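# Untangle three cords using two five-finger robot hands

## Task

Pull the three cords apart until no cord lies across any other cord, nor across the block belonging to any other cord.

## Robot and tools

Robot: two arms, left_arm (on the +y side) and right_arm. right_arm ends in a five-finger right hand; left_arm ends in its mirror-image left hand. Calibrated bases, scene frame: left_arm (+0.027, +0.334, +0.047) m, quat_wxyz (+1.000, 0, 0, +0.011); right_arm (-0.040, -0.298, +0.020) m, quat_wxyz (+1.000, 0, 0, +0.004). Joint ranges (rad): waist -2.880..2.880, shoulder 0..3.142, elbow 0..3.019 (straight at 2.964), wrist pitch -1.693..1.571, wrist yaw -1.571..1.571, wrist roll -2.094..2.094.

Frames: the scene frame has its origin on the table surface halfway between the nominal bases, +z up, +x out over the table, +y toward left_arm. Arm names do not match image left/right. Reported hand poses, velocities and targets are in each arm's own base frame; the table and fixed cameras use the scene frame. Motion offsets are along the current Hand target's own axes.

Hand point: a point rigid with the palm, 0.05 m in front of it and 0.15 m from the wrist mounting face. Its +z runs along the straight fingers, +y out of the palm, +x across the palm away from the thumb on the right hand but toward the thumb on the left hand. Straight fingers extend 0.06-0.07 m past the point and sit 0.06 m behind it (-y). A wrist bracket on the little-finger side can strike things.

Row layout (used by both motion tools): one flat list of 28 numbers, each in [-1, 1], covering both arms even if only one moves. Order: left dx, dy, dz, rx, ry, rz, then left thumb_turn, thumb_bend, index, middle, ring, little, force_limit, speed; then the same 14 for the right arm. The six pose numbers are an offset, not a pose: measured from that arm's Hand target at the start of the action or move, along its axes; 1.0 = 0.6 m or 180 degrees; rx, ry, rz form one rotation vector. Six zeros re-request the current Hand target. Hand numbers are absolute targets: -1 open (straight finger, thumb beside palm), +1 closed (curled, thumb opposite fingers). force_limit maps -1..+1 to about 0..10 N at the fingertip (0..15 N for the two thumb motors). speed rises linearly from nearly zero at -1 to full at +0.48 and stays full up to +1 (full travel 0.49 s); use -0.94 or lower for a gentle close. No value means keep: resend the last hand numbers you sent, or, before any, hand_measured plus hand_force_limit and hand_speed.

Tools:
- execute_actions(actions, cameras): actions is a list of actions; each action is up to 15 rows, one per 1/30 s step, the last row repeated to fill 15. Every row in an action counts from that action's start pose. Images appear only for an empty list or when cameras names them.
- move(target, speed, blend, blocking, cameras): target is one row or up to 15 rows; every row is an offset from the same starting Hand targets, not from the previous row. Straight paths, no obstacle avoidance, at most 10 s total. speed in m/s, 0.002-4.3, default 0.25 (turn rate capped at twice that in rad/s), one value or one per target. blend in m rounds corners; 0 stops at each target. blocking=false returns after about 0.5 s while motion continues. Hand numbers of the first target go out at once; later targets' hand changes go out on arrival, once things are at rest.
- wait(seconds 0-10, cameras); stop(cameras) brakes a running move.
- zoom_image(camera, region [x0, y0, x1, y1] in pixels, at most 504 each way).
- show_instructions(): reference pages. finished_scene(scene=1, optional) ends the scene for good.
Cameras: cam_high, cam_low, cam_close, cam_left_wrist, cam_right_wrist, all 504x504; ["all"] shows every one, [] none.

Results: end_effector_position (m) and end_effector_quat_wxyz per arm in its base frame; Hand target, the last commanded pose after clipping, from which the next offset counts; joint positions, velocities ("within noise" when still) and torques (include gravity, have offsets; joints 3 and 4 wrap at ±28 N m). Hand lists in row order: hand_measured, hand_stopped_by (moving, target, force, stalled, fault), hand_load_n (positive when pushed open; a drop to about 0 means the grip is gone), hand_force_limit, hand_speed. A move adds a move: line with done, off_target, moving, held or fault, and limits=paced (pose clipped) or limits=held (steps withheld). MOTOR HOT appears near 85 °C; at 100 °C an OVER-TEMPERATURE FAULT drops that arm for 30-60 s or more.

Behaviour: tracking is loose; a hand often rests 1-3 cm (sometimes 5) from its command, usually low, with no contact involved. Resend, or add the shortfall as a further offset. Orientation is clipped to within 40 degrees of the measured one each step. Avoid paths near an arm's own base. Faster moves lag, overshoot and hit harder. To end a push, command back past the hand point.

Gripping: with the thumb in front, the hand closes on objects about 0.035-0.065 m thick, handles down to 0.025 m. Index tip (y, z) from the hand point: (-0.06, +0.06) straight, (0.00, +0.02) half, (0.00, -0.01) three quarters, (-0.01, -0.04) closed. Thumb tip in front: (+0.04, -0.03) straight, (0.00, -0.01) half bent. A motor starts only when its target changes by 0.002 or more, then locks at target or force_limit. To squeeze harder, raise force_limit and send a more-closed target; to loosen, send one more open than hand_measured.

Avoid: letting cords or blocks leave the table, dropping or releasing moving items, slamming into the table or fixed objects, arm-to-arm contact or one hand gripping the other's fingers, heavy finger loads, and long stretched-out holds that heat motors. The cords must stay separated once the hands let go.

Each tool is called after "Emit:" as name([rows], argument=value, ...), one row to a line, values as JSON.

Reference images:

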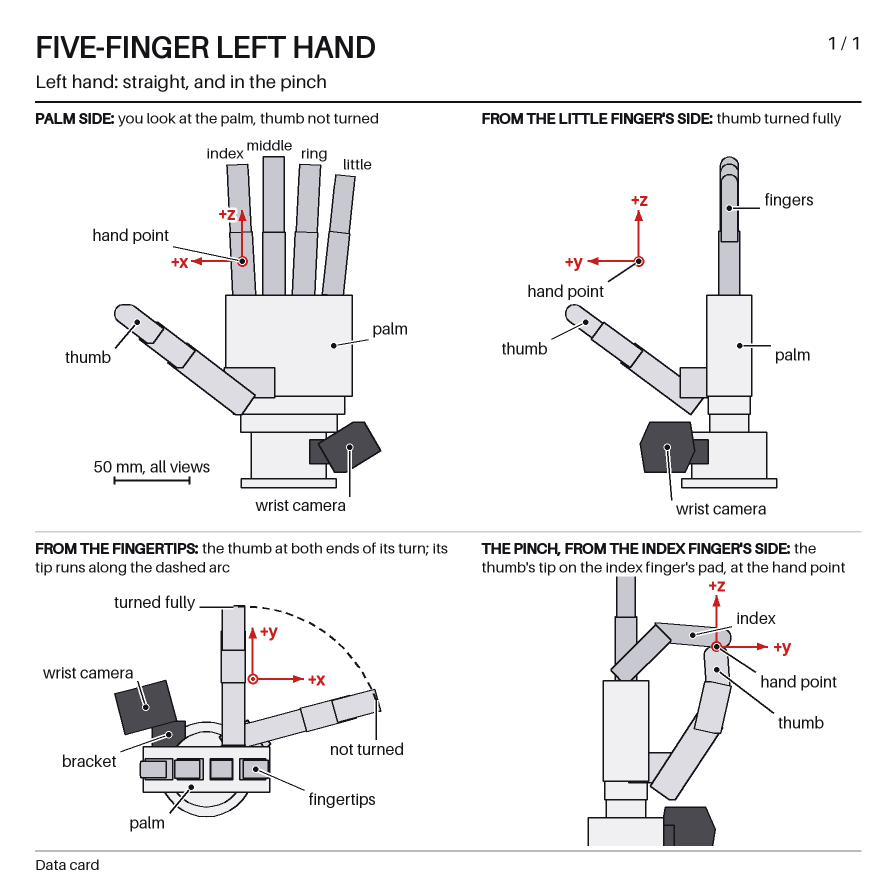

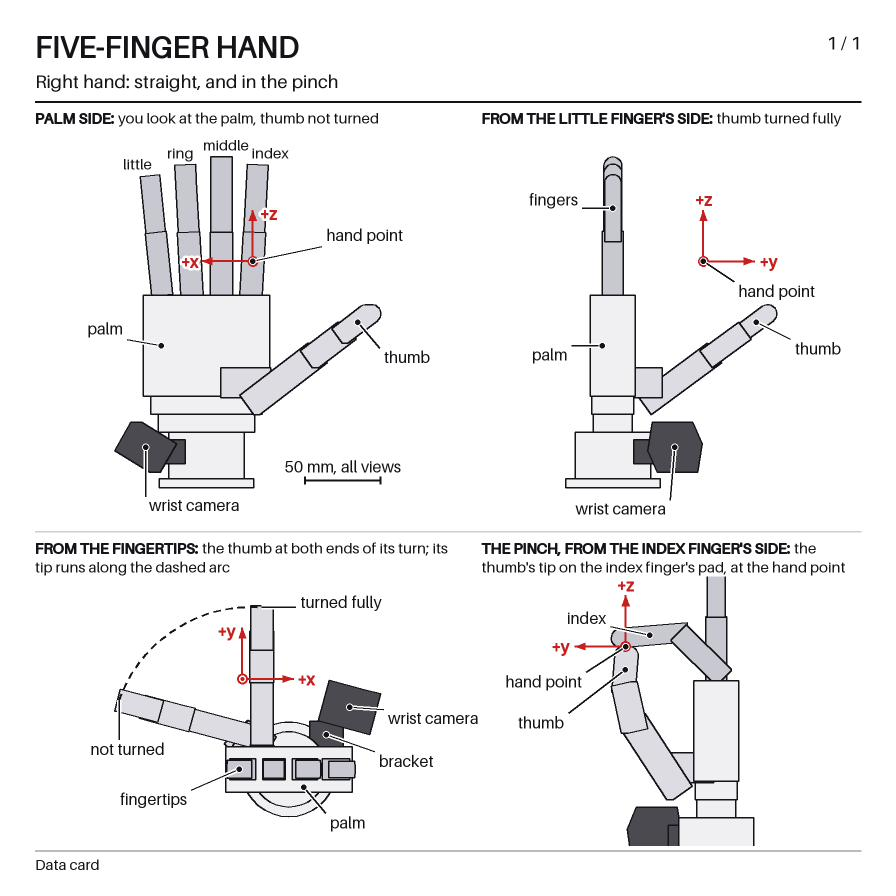

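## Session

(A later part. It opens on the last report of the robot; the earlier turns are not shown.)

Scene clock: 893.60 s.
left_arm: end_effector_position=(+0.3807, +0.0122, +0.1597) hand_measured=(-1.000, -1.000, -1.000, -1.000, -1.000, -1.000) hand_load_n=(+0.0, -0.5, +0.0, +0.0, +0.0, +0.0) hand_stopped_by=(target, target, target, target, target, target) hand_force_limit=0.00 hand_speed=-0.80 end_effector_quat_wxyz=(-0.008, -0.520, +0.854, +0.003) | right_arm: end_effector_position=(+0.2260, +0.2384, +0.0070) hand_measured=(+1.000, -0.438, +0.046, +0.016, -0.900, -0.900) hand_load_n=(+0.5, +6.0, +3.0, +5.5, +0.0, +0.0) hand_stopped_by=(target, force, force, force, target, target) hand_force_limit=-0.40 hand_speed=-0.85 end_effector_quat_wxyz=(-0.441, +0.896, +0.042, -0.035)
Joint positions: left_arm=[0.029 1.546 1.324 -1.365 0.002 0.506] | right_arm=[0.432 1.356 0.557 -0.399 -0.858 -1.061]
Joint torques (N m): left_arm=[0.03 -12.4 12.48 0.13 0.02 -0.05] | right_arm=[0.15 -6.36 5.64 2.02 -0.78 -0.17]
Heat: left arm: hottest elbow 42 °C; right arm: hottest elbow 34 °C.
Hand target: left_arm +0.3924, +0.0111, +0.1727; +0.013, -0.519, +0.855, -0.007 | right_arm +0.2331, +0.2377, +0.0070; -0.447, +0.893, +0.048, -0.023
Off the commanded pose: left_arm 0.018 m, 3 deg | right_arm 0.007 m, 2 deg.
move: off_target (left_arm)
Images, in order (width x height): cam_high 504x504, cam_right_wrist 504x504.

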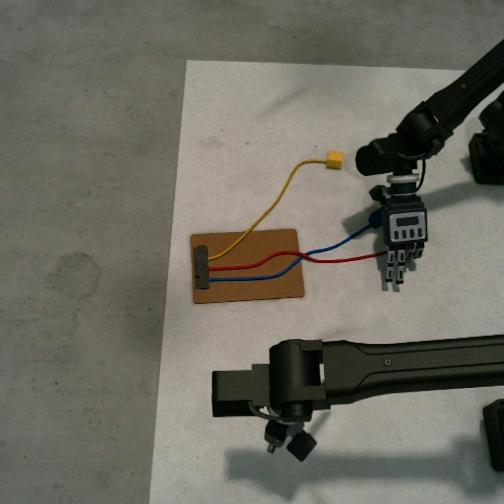

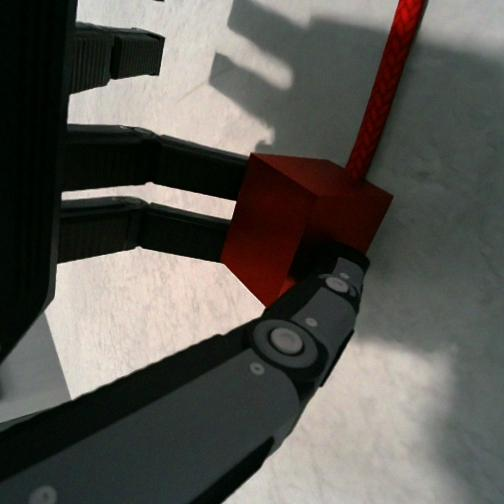

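Emit:
move([
  [0,0,0,0,0,0,-1,-1,-1,-1,-1,-1,0,-0.8,0.0167,-0.039,-0.0313,0,0,0,1,0.2,0.4,0.4,-0.9,-0.9,-0.4,-0.85],
  [0,0,0,0,0,0,-1,-1,-1,-1,-1,-1,0,-0.8,0.0692,-0.17,-0.1428,0,0,0,1,0.2,0.4,0.4,-0.9,-0.9,-0.4,-0.85],
  [0,0,0,0,0,0,-1,-1,-1,-1,-1,-1,0,-0.8,0.064,-0.0993,-0.2507,0,0,0,1,0.2,0.4,0.4,-0.9,-0.9,-0.4,-0.85],
  [0,0,0,0,0,0,-1,-1,-1,-1,-1,-1,0,-0.8,0.091,0.0047,-0.348,0,0,0,1,0.2,0.4,0.4,-0.9,-0.9,-0.4,-0.85],
], speed=0.1, blend=[0.01,0.02,0.02,0], cameras=["cam_high","cam_low","cam_right_wrist","cam_close"])

Emit:
zoom_image(camera="cam_high", region=[190, 120, 430, 300])

Scene clock: 949.13 s.
left_arm: end_effector_position=(+0.3807, +0.0122, +0.1597) hand_measured=(-1.000, -1.000, -1.000, -1.000, -1.000, -1.000) hand_load_n=(+0.0, -0.5, +0.0, +0.0, +0.0, +0.0) hand_stopped_by=(target, target, target, target, target, target) hand_force_limit=0.00 hand_speed=-0.80 end_effector_quat_wxyz=(-0.008, -0.520, +0.854, +0.003) | right_arm: end_effector_position=(+0.2859, +0.0786, +0.1138) hand_measured=(+1.000, -0.438, +0.046, +0.016, -0.900, -0.900) hand_load_n=(+0.5, +6.5, +2.5, +5.5, +0.0, +0.0) hand_stopped_by=(target, force, force, force, target, target) hand_force_limit=-0.40 hand_speed=-0.85 end_effector_quat_wxyz=(-0.448, +0.892, +0.038, -0.042)
Joint positions: left_arm=[0.029 1.546 1.324 -1.365 0.002 0.506] | right_arm=[-0.108 1.384 0.927 -1.429 -0.895 -1.917]
Joint torques (N m): left_arm=[0.15 -12.4 12.51 0.12 0.02 -0.06] | right_arm=[0.32 -7.77 10.43 -0.62 -0.59 -0.16]
Heat: left arm: hottest elbow 42 °C; right arm: hottest elbow 34 °C.
Hand target: left_arm +0.3924, +0.0111, +0.1727; +0.013, -0.519, +0.855, -0.007 | right_arm +0.3051, +0.0757, +0.1300; -0.447, +0.893, +0.048, -0.023
Off the commanded pose: left_arm 0.018 m, 3 deg | right_arm 0.025 m, 2 deg.
move: off_target (left_arm, right_arm)
Images, in order (width x height): cam_high 504x504, cam_low 504x504, cam_close 504x504, cam_right_wrist 504x504.

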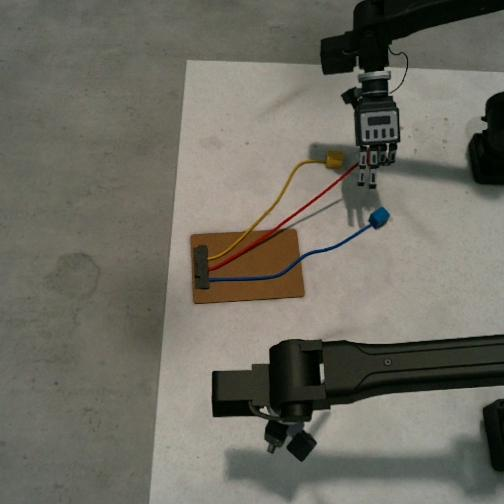

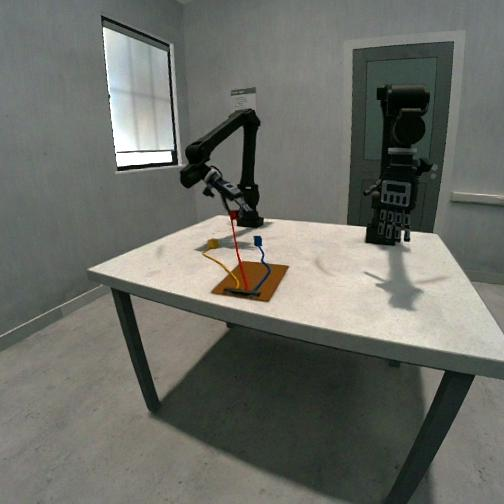

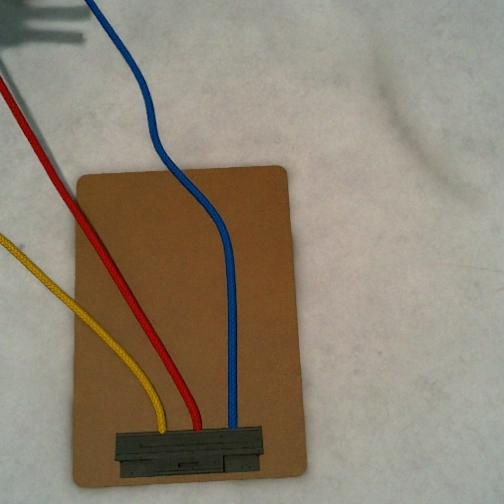

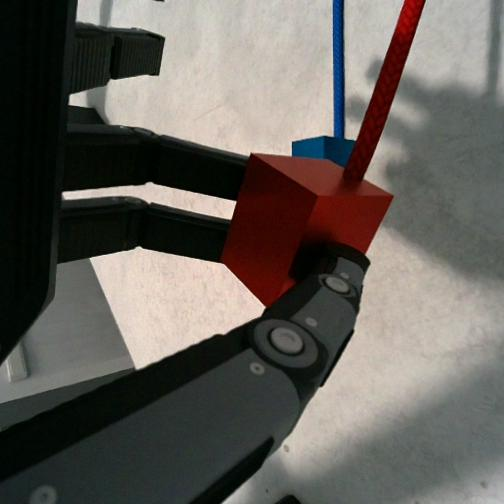

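Scaled by 2.100 from the camera's 504x504 image, which has a finer 720x720 frame.

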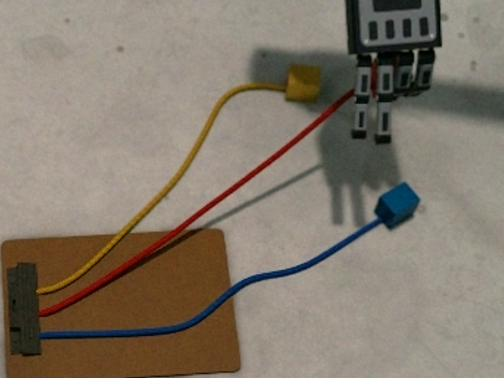

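Emit:
move([
  [0,0,0,0,0,0,-1,-1,-1,-1,-1,-1,0,-0.8,-0.0172,0.1353,0.0973,0,0,0,1,0.2,0.4,0.4,-0.9,-0.9,-0.4,-0.85],
  [0,0,0,0,0,0,-1,-1,-1,-1,-1,-1,0,-0.8,-0.0172,0.1647,0.1193,0,0,0,1,0.2,0.4,0.4,-0.9,-0.9,-0.4,-0.85],
], speed=[0.08,0.04], cameras=["cam_high","cam_low","cam_right_wrist"])

Emit:
zoom_image(camera="cam_low", region=[190, 190, 270, 270])

Scene clock: 970.70 s.
left_arm: end_effector_position=(+0.3807, +0.0122, +0.1597) hand_measured=(-1.000, -1.000, -1.000, -1.000, -1.000, -1.000) hand_load_n=(+0.0, +0.0, +0.0, +0.0, +0.0, +0.0) hand_stopped_by=(target, target, target, target, target, target) hand_force_limit=0.00 hand_speed=-0.80 end_effector_quat_wxyz=(-0.008, -0.520, +0.854, +0.003) | right_arm: end_effector_position=(+0.2912, +0.0766, +0.0090) hand_measured=(+1.000, -0.438, +0.046, +0.016, -0.900, -0.900) hand_load_n=(+0.5, +6.5, +2.5, +5.5, +0.0, +0.0) hand_stopped_by=(target, force, force, force, target, target) hand_force_limit=-0.40 hand_speed=-0.85 end_effector_quat_wxyz=(-0.446, +0.893, +0.045, -0.033)
Joint positions: left_arm=[0.029 1.546 1.324 -1.365 0.002 0.506] | right_arm=[-0.111 1.566 0.796 -1.103 -0.892 -1.928]
Joint torques (N m): left_arm=[0.21 -12.4 12.51 0.12 0.02 -0.05] | right_arm=[0.09 -9.05 4.96 0.51 -0.55 -0.16]
Heat: left arm: hottest elbow 43 °C; right arm: hottest elbow 36 °C.
Hand target: left_arm +0.3924, +0.0111, +0.1727; +0.013, -0.519, +0.855, -0.007 | right_arm +0.2952, +0.0726, +0.0080; -0.447, +0.893, +0.048, -0.023
Off the commanded pose: left_arm 0.018 m, 3 deg | right_arm 0.006 m, 1 deg.
move: off_target (left_arm)
Images, in order (width x height): cam_high 504x504, cam_low 504x504, cam_right_wrist 504x504.

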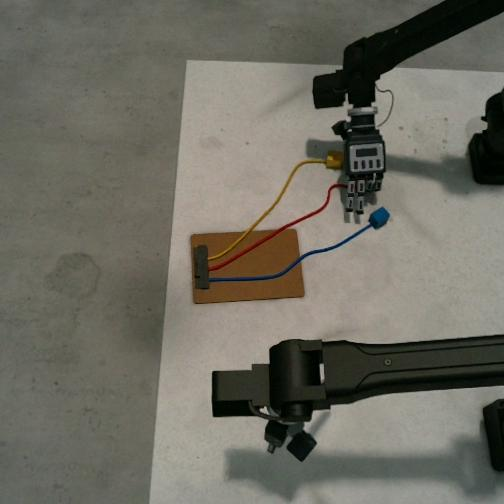

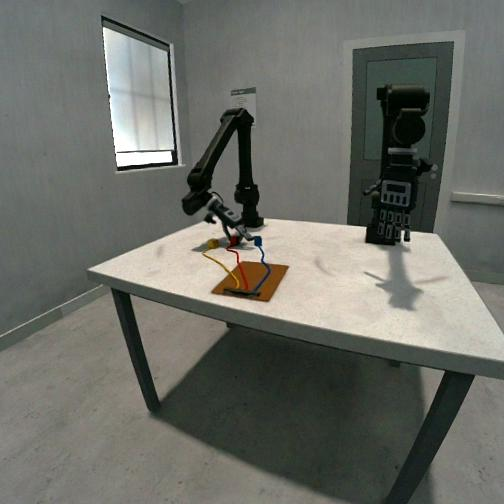

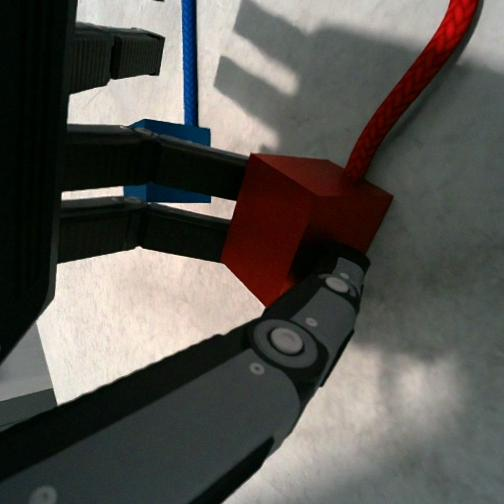

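Scaled by 6.300 from the camera's 504x504 image, which has a finer 720x720 frame.

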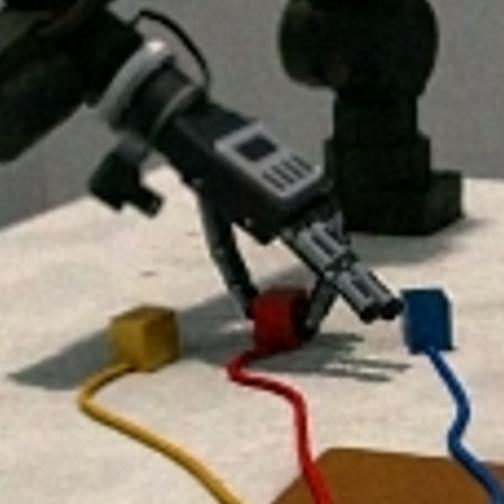

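Emit:
move([
  [0,0,0,0,0,0,-1,-1,-1,-1,-1,-1,0,-0.8,0,0.0053,0.004,0,0,0,1,0.2,0.4,0.4,-0.9,-0.9,-0.4,-0.85],
  [0,0,0,0,0,0,-1,-1,-1,-1,-1,-1,0,-0.8,0,0.0053,0.004,0,0,0,1,-0.75,-0.2,-0.2,-0.9,-0.9,-0.4,-0.85],
], speed=0.03, cameras=["cam_low","cam_right_wrist"])

Emit:
zoom_image(camera="cam_low", region=[190, 190, 270, 270])

Scene clock: 983.40 s.
left_arm: end_effector_position=(+0.3807, +0.0122, +0.1597) hand_measured=(-1.000, -1.000, -1.000, -1.000, -1.000, -1.000) hand_load_n=(+0.0, +0.0, +0.0, +0.0, +0.0, +0.0) hand_stopped_by=(target, target, target, target, target, target) hand_force_limit=0.00 hand_speed=-0.80 end_effector_quat_wxyz=(-0.008, -0.520, +0.854, +0.003) | right_arm: end_effector_position=(+0.2935, +0.0763, +0.0068) hand_measured=(+1.000, -0.750, -0.200, -0.200, -0.900, -0.900) hand_load_n=(+0.5, +0.0, +0.0, +0.0, +0.0, +0.0) hand_stopped_by=(target, target, target, target, target, target) hand_force_limit=-0.40 hand_speed=-0.85 end_effector_quat_wxyz=(-0.446, +0.893, +0.047, -0.030)
Joint positions: left_arm=[0.029 1.546 1.324 -1.365 0.002 0.506] | right_arm=[-0.111 1.571 0.796 -1.09 -0.892 -1.928]
Joint torques (N m): left_arm=[0.21 -12.4 12.48 0.12 0.02 -0.06] | right_arm=[0.32 -8.94 4.68 0.61 -0.55 -0.16]
Heat: left arm: hottest elbow 43 °C; right arm: hottest elbow 36 °C.
Hand target: left_arm +0.3924, +0.0111, +0.1727; +0.013, -0.519, +0.855, -0.007 | right_arm +0.2952, +0.0726, +0.0040; -0.447, +0.893, +0.048, -0.023
Off the commanded pose: left_arm 0.018 m, 3 deg | right_arm 0.005 m, 1 deg.
move: off_target (left_arm)
Images, in order (width x height): cam_low 504x504, cam_right_wrist 504x504.

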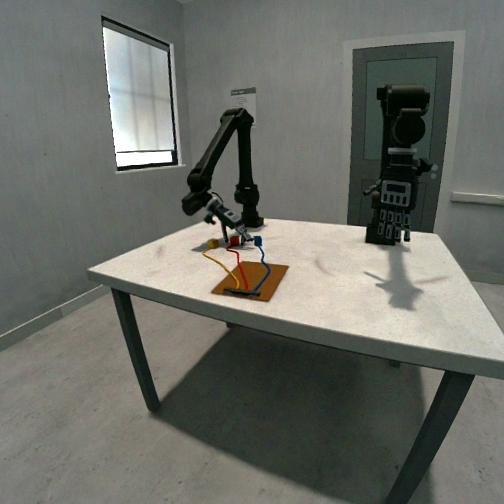

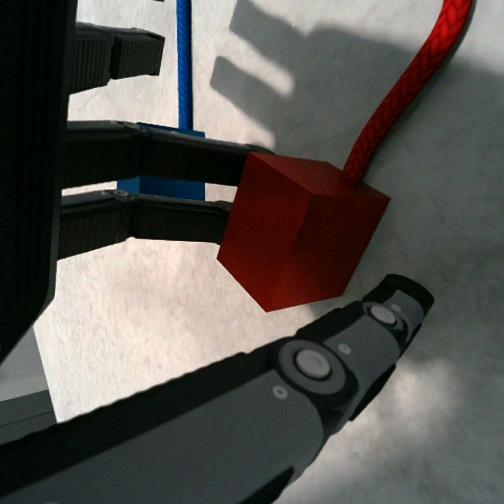

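Scaled by 6.300 from the camera's 504x504 image, which has a finer 720x720 frame.

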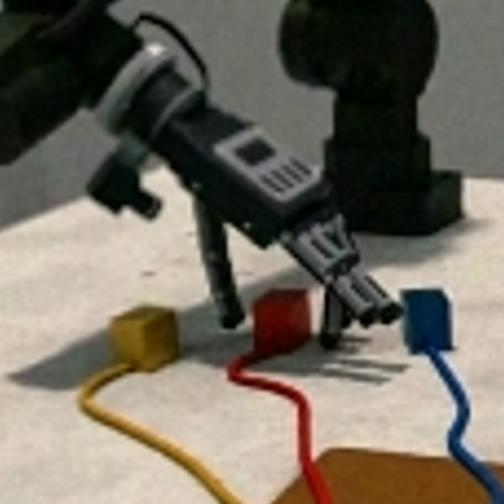

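Emit:
move([
  [0,0,0,0,0,0,-1,-1,-1,-1,-1,-1,0,-0.8,0,0,0,0,0,0,1,-0.9,-0.35,-0.35,-0.9,-0.9,-0.4,-0.8],
  [0,0,0,0,0,0,-1,-1,-1,-1,-1,-1,0,-0.8,0,-0.07,-0.0525,0,0,0,1,-0.9,-0.35,-0.35,-0.9,-0.9,-0.4,-0.8],
  [0,0,0,0,0,0,-1,-1,-1,-1,-1,-1,0,-0.8,0,-0.2,-0.15,0,0,0,1,-0.9,-0.35,-0.35,-0.9,-0.9,-0.4,-0.8],
], speed=[0.03,0.06,0.12], blend=[0,0.01,0], cameras=["cam_high","cam_low","cam_right_wrist","cam_close"])

Emit:
zoom_image(camera="cam_high", region=[190, 120, 430, 300])

Emit:
zoom_image(camera="cam_low", region=[190, 190, 310, 310])

Scene clock: 1004.37 s.
left_arm: end_effector_position=(+0.3807, +0.0122, +0.1597) hand_measured=(-1.000, -1.000, -1.000, -1.000, -1.000, -1.000) hand_load_n=(+0.0, +0.0, +0.0, +0.0, +0.0, +0.0) hand_stopped_by=(target, target, target, target, target, target) hand_force_limit=0.00 hand_speed=-0.80 end_effector_quat_wxyz=(-0.008, -0.520, +0.854, +0.003) | right_arm: end_effector_position=(+0.2769, +0.0782, +0.1358) hand_measured=(+1.000, -0.900, -0.350, -0.350, -0.900, -0.900) hand_load_n=(+0.0, +0.0, +0.0, +0.0, +0.0, +0.0) hand_stopped_by=(target, target, target, target, target, target) hand_force_limit=-0.40 hand_speed=-0.80 end_effector_quat_wxyz=(-0.449, +0.891, +0.037, -0.050)
Joint positions: left_arm=[0.029 1.546 1.324 -1.365 0.002 0.506] | right_arm=[-0.111 1.349 0.951 -1.514 -0.892 -1.928]
Joint torques (N m): left_arm=[0.15 -12.4 12.44 0.12 0.02 -0.06] | right_arm=[0.03 -8.35 10.3 -0.59 -0.53 -0.15]
Heat: left arm: hottest elbow 43 °C; right arm: hottest elbow 35 °C.
Hand target: left_arm +0.3924, +0.0111, +0.1727; +0.013, -0.519, +0.855, -0.007 | right_arm +0.2951, +0.0726, +0.1540; -0.447, +0.893, +0.048, -0.023
Off the commanded pose: left_arm 0.018 m, 3 deg | right_arm 0.026 m, 3 deg.
move: off_target (left_arm, right_arm)
Images, in order (width x height): cam_high 504x504, cam_low 504x504, cam_close 504x504, cam_right_wrist 504x504.

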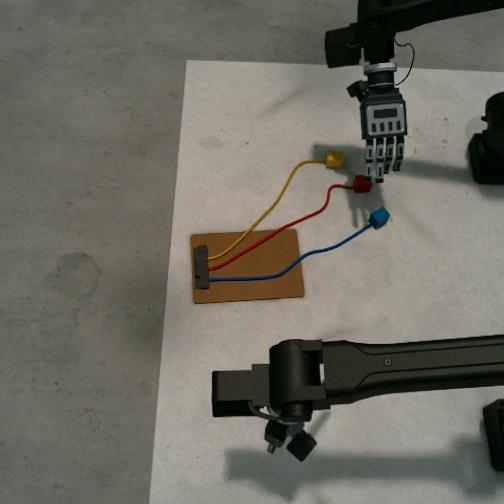

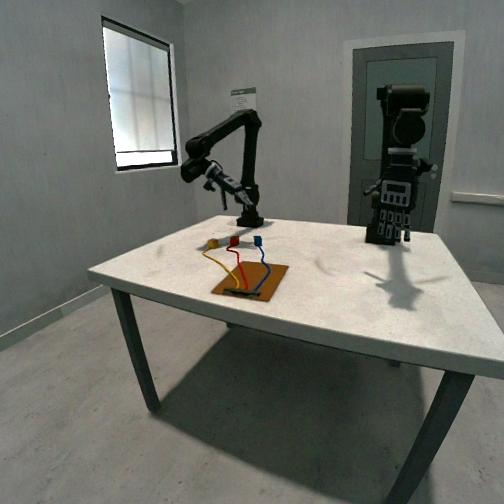

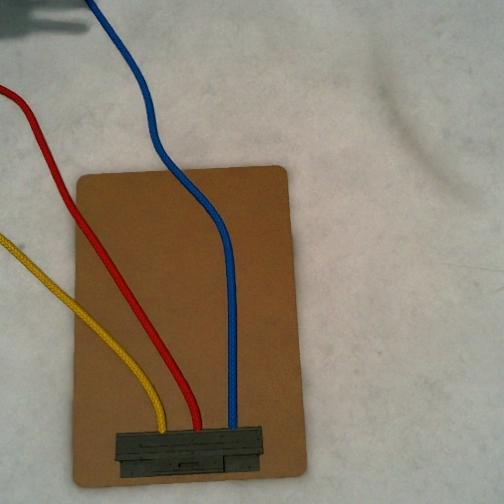

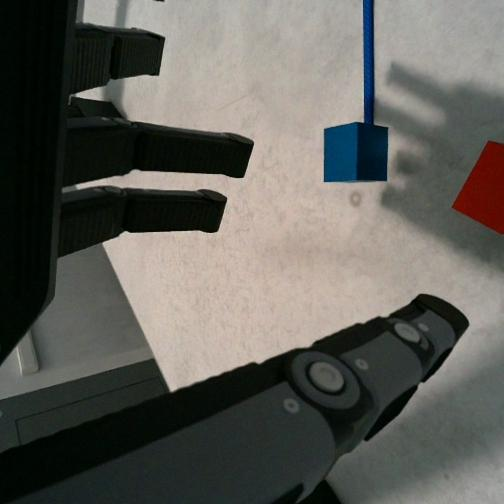

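Scaled by 2.100 from the camera's 504x504 image, which has a finer 720x720 frame.

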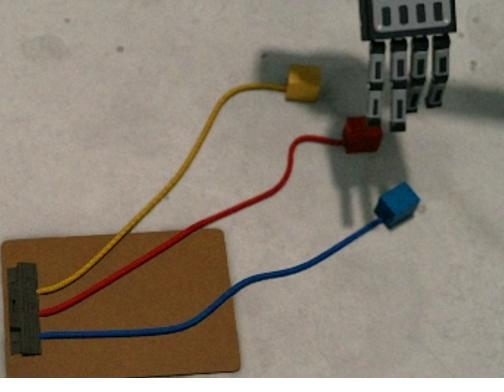

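Scaled by 4.200 from the camera's 504x504 image, which has a finer 720x720 frame.

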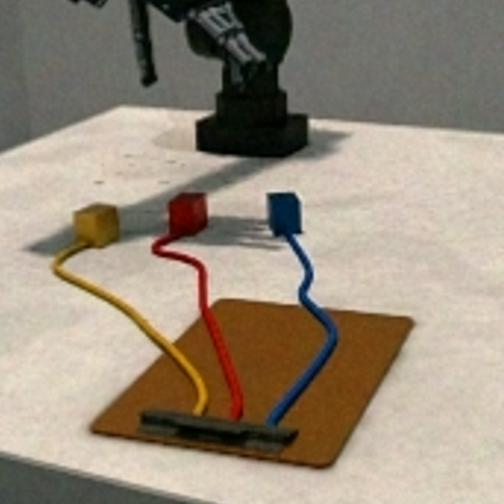

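Emit:
finished_scene()

The scene is finished: the task was done.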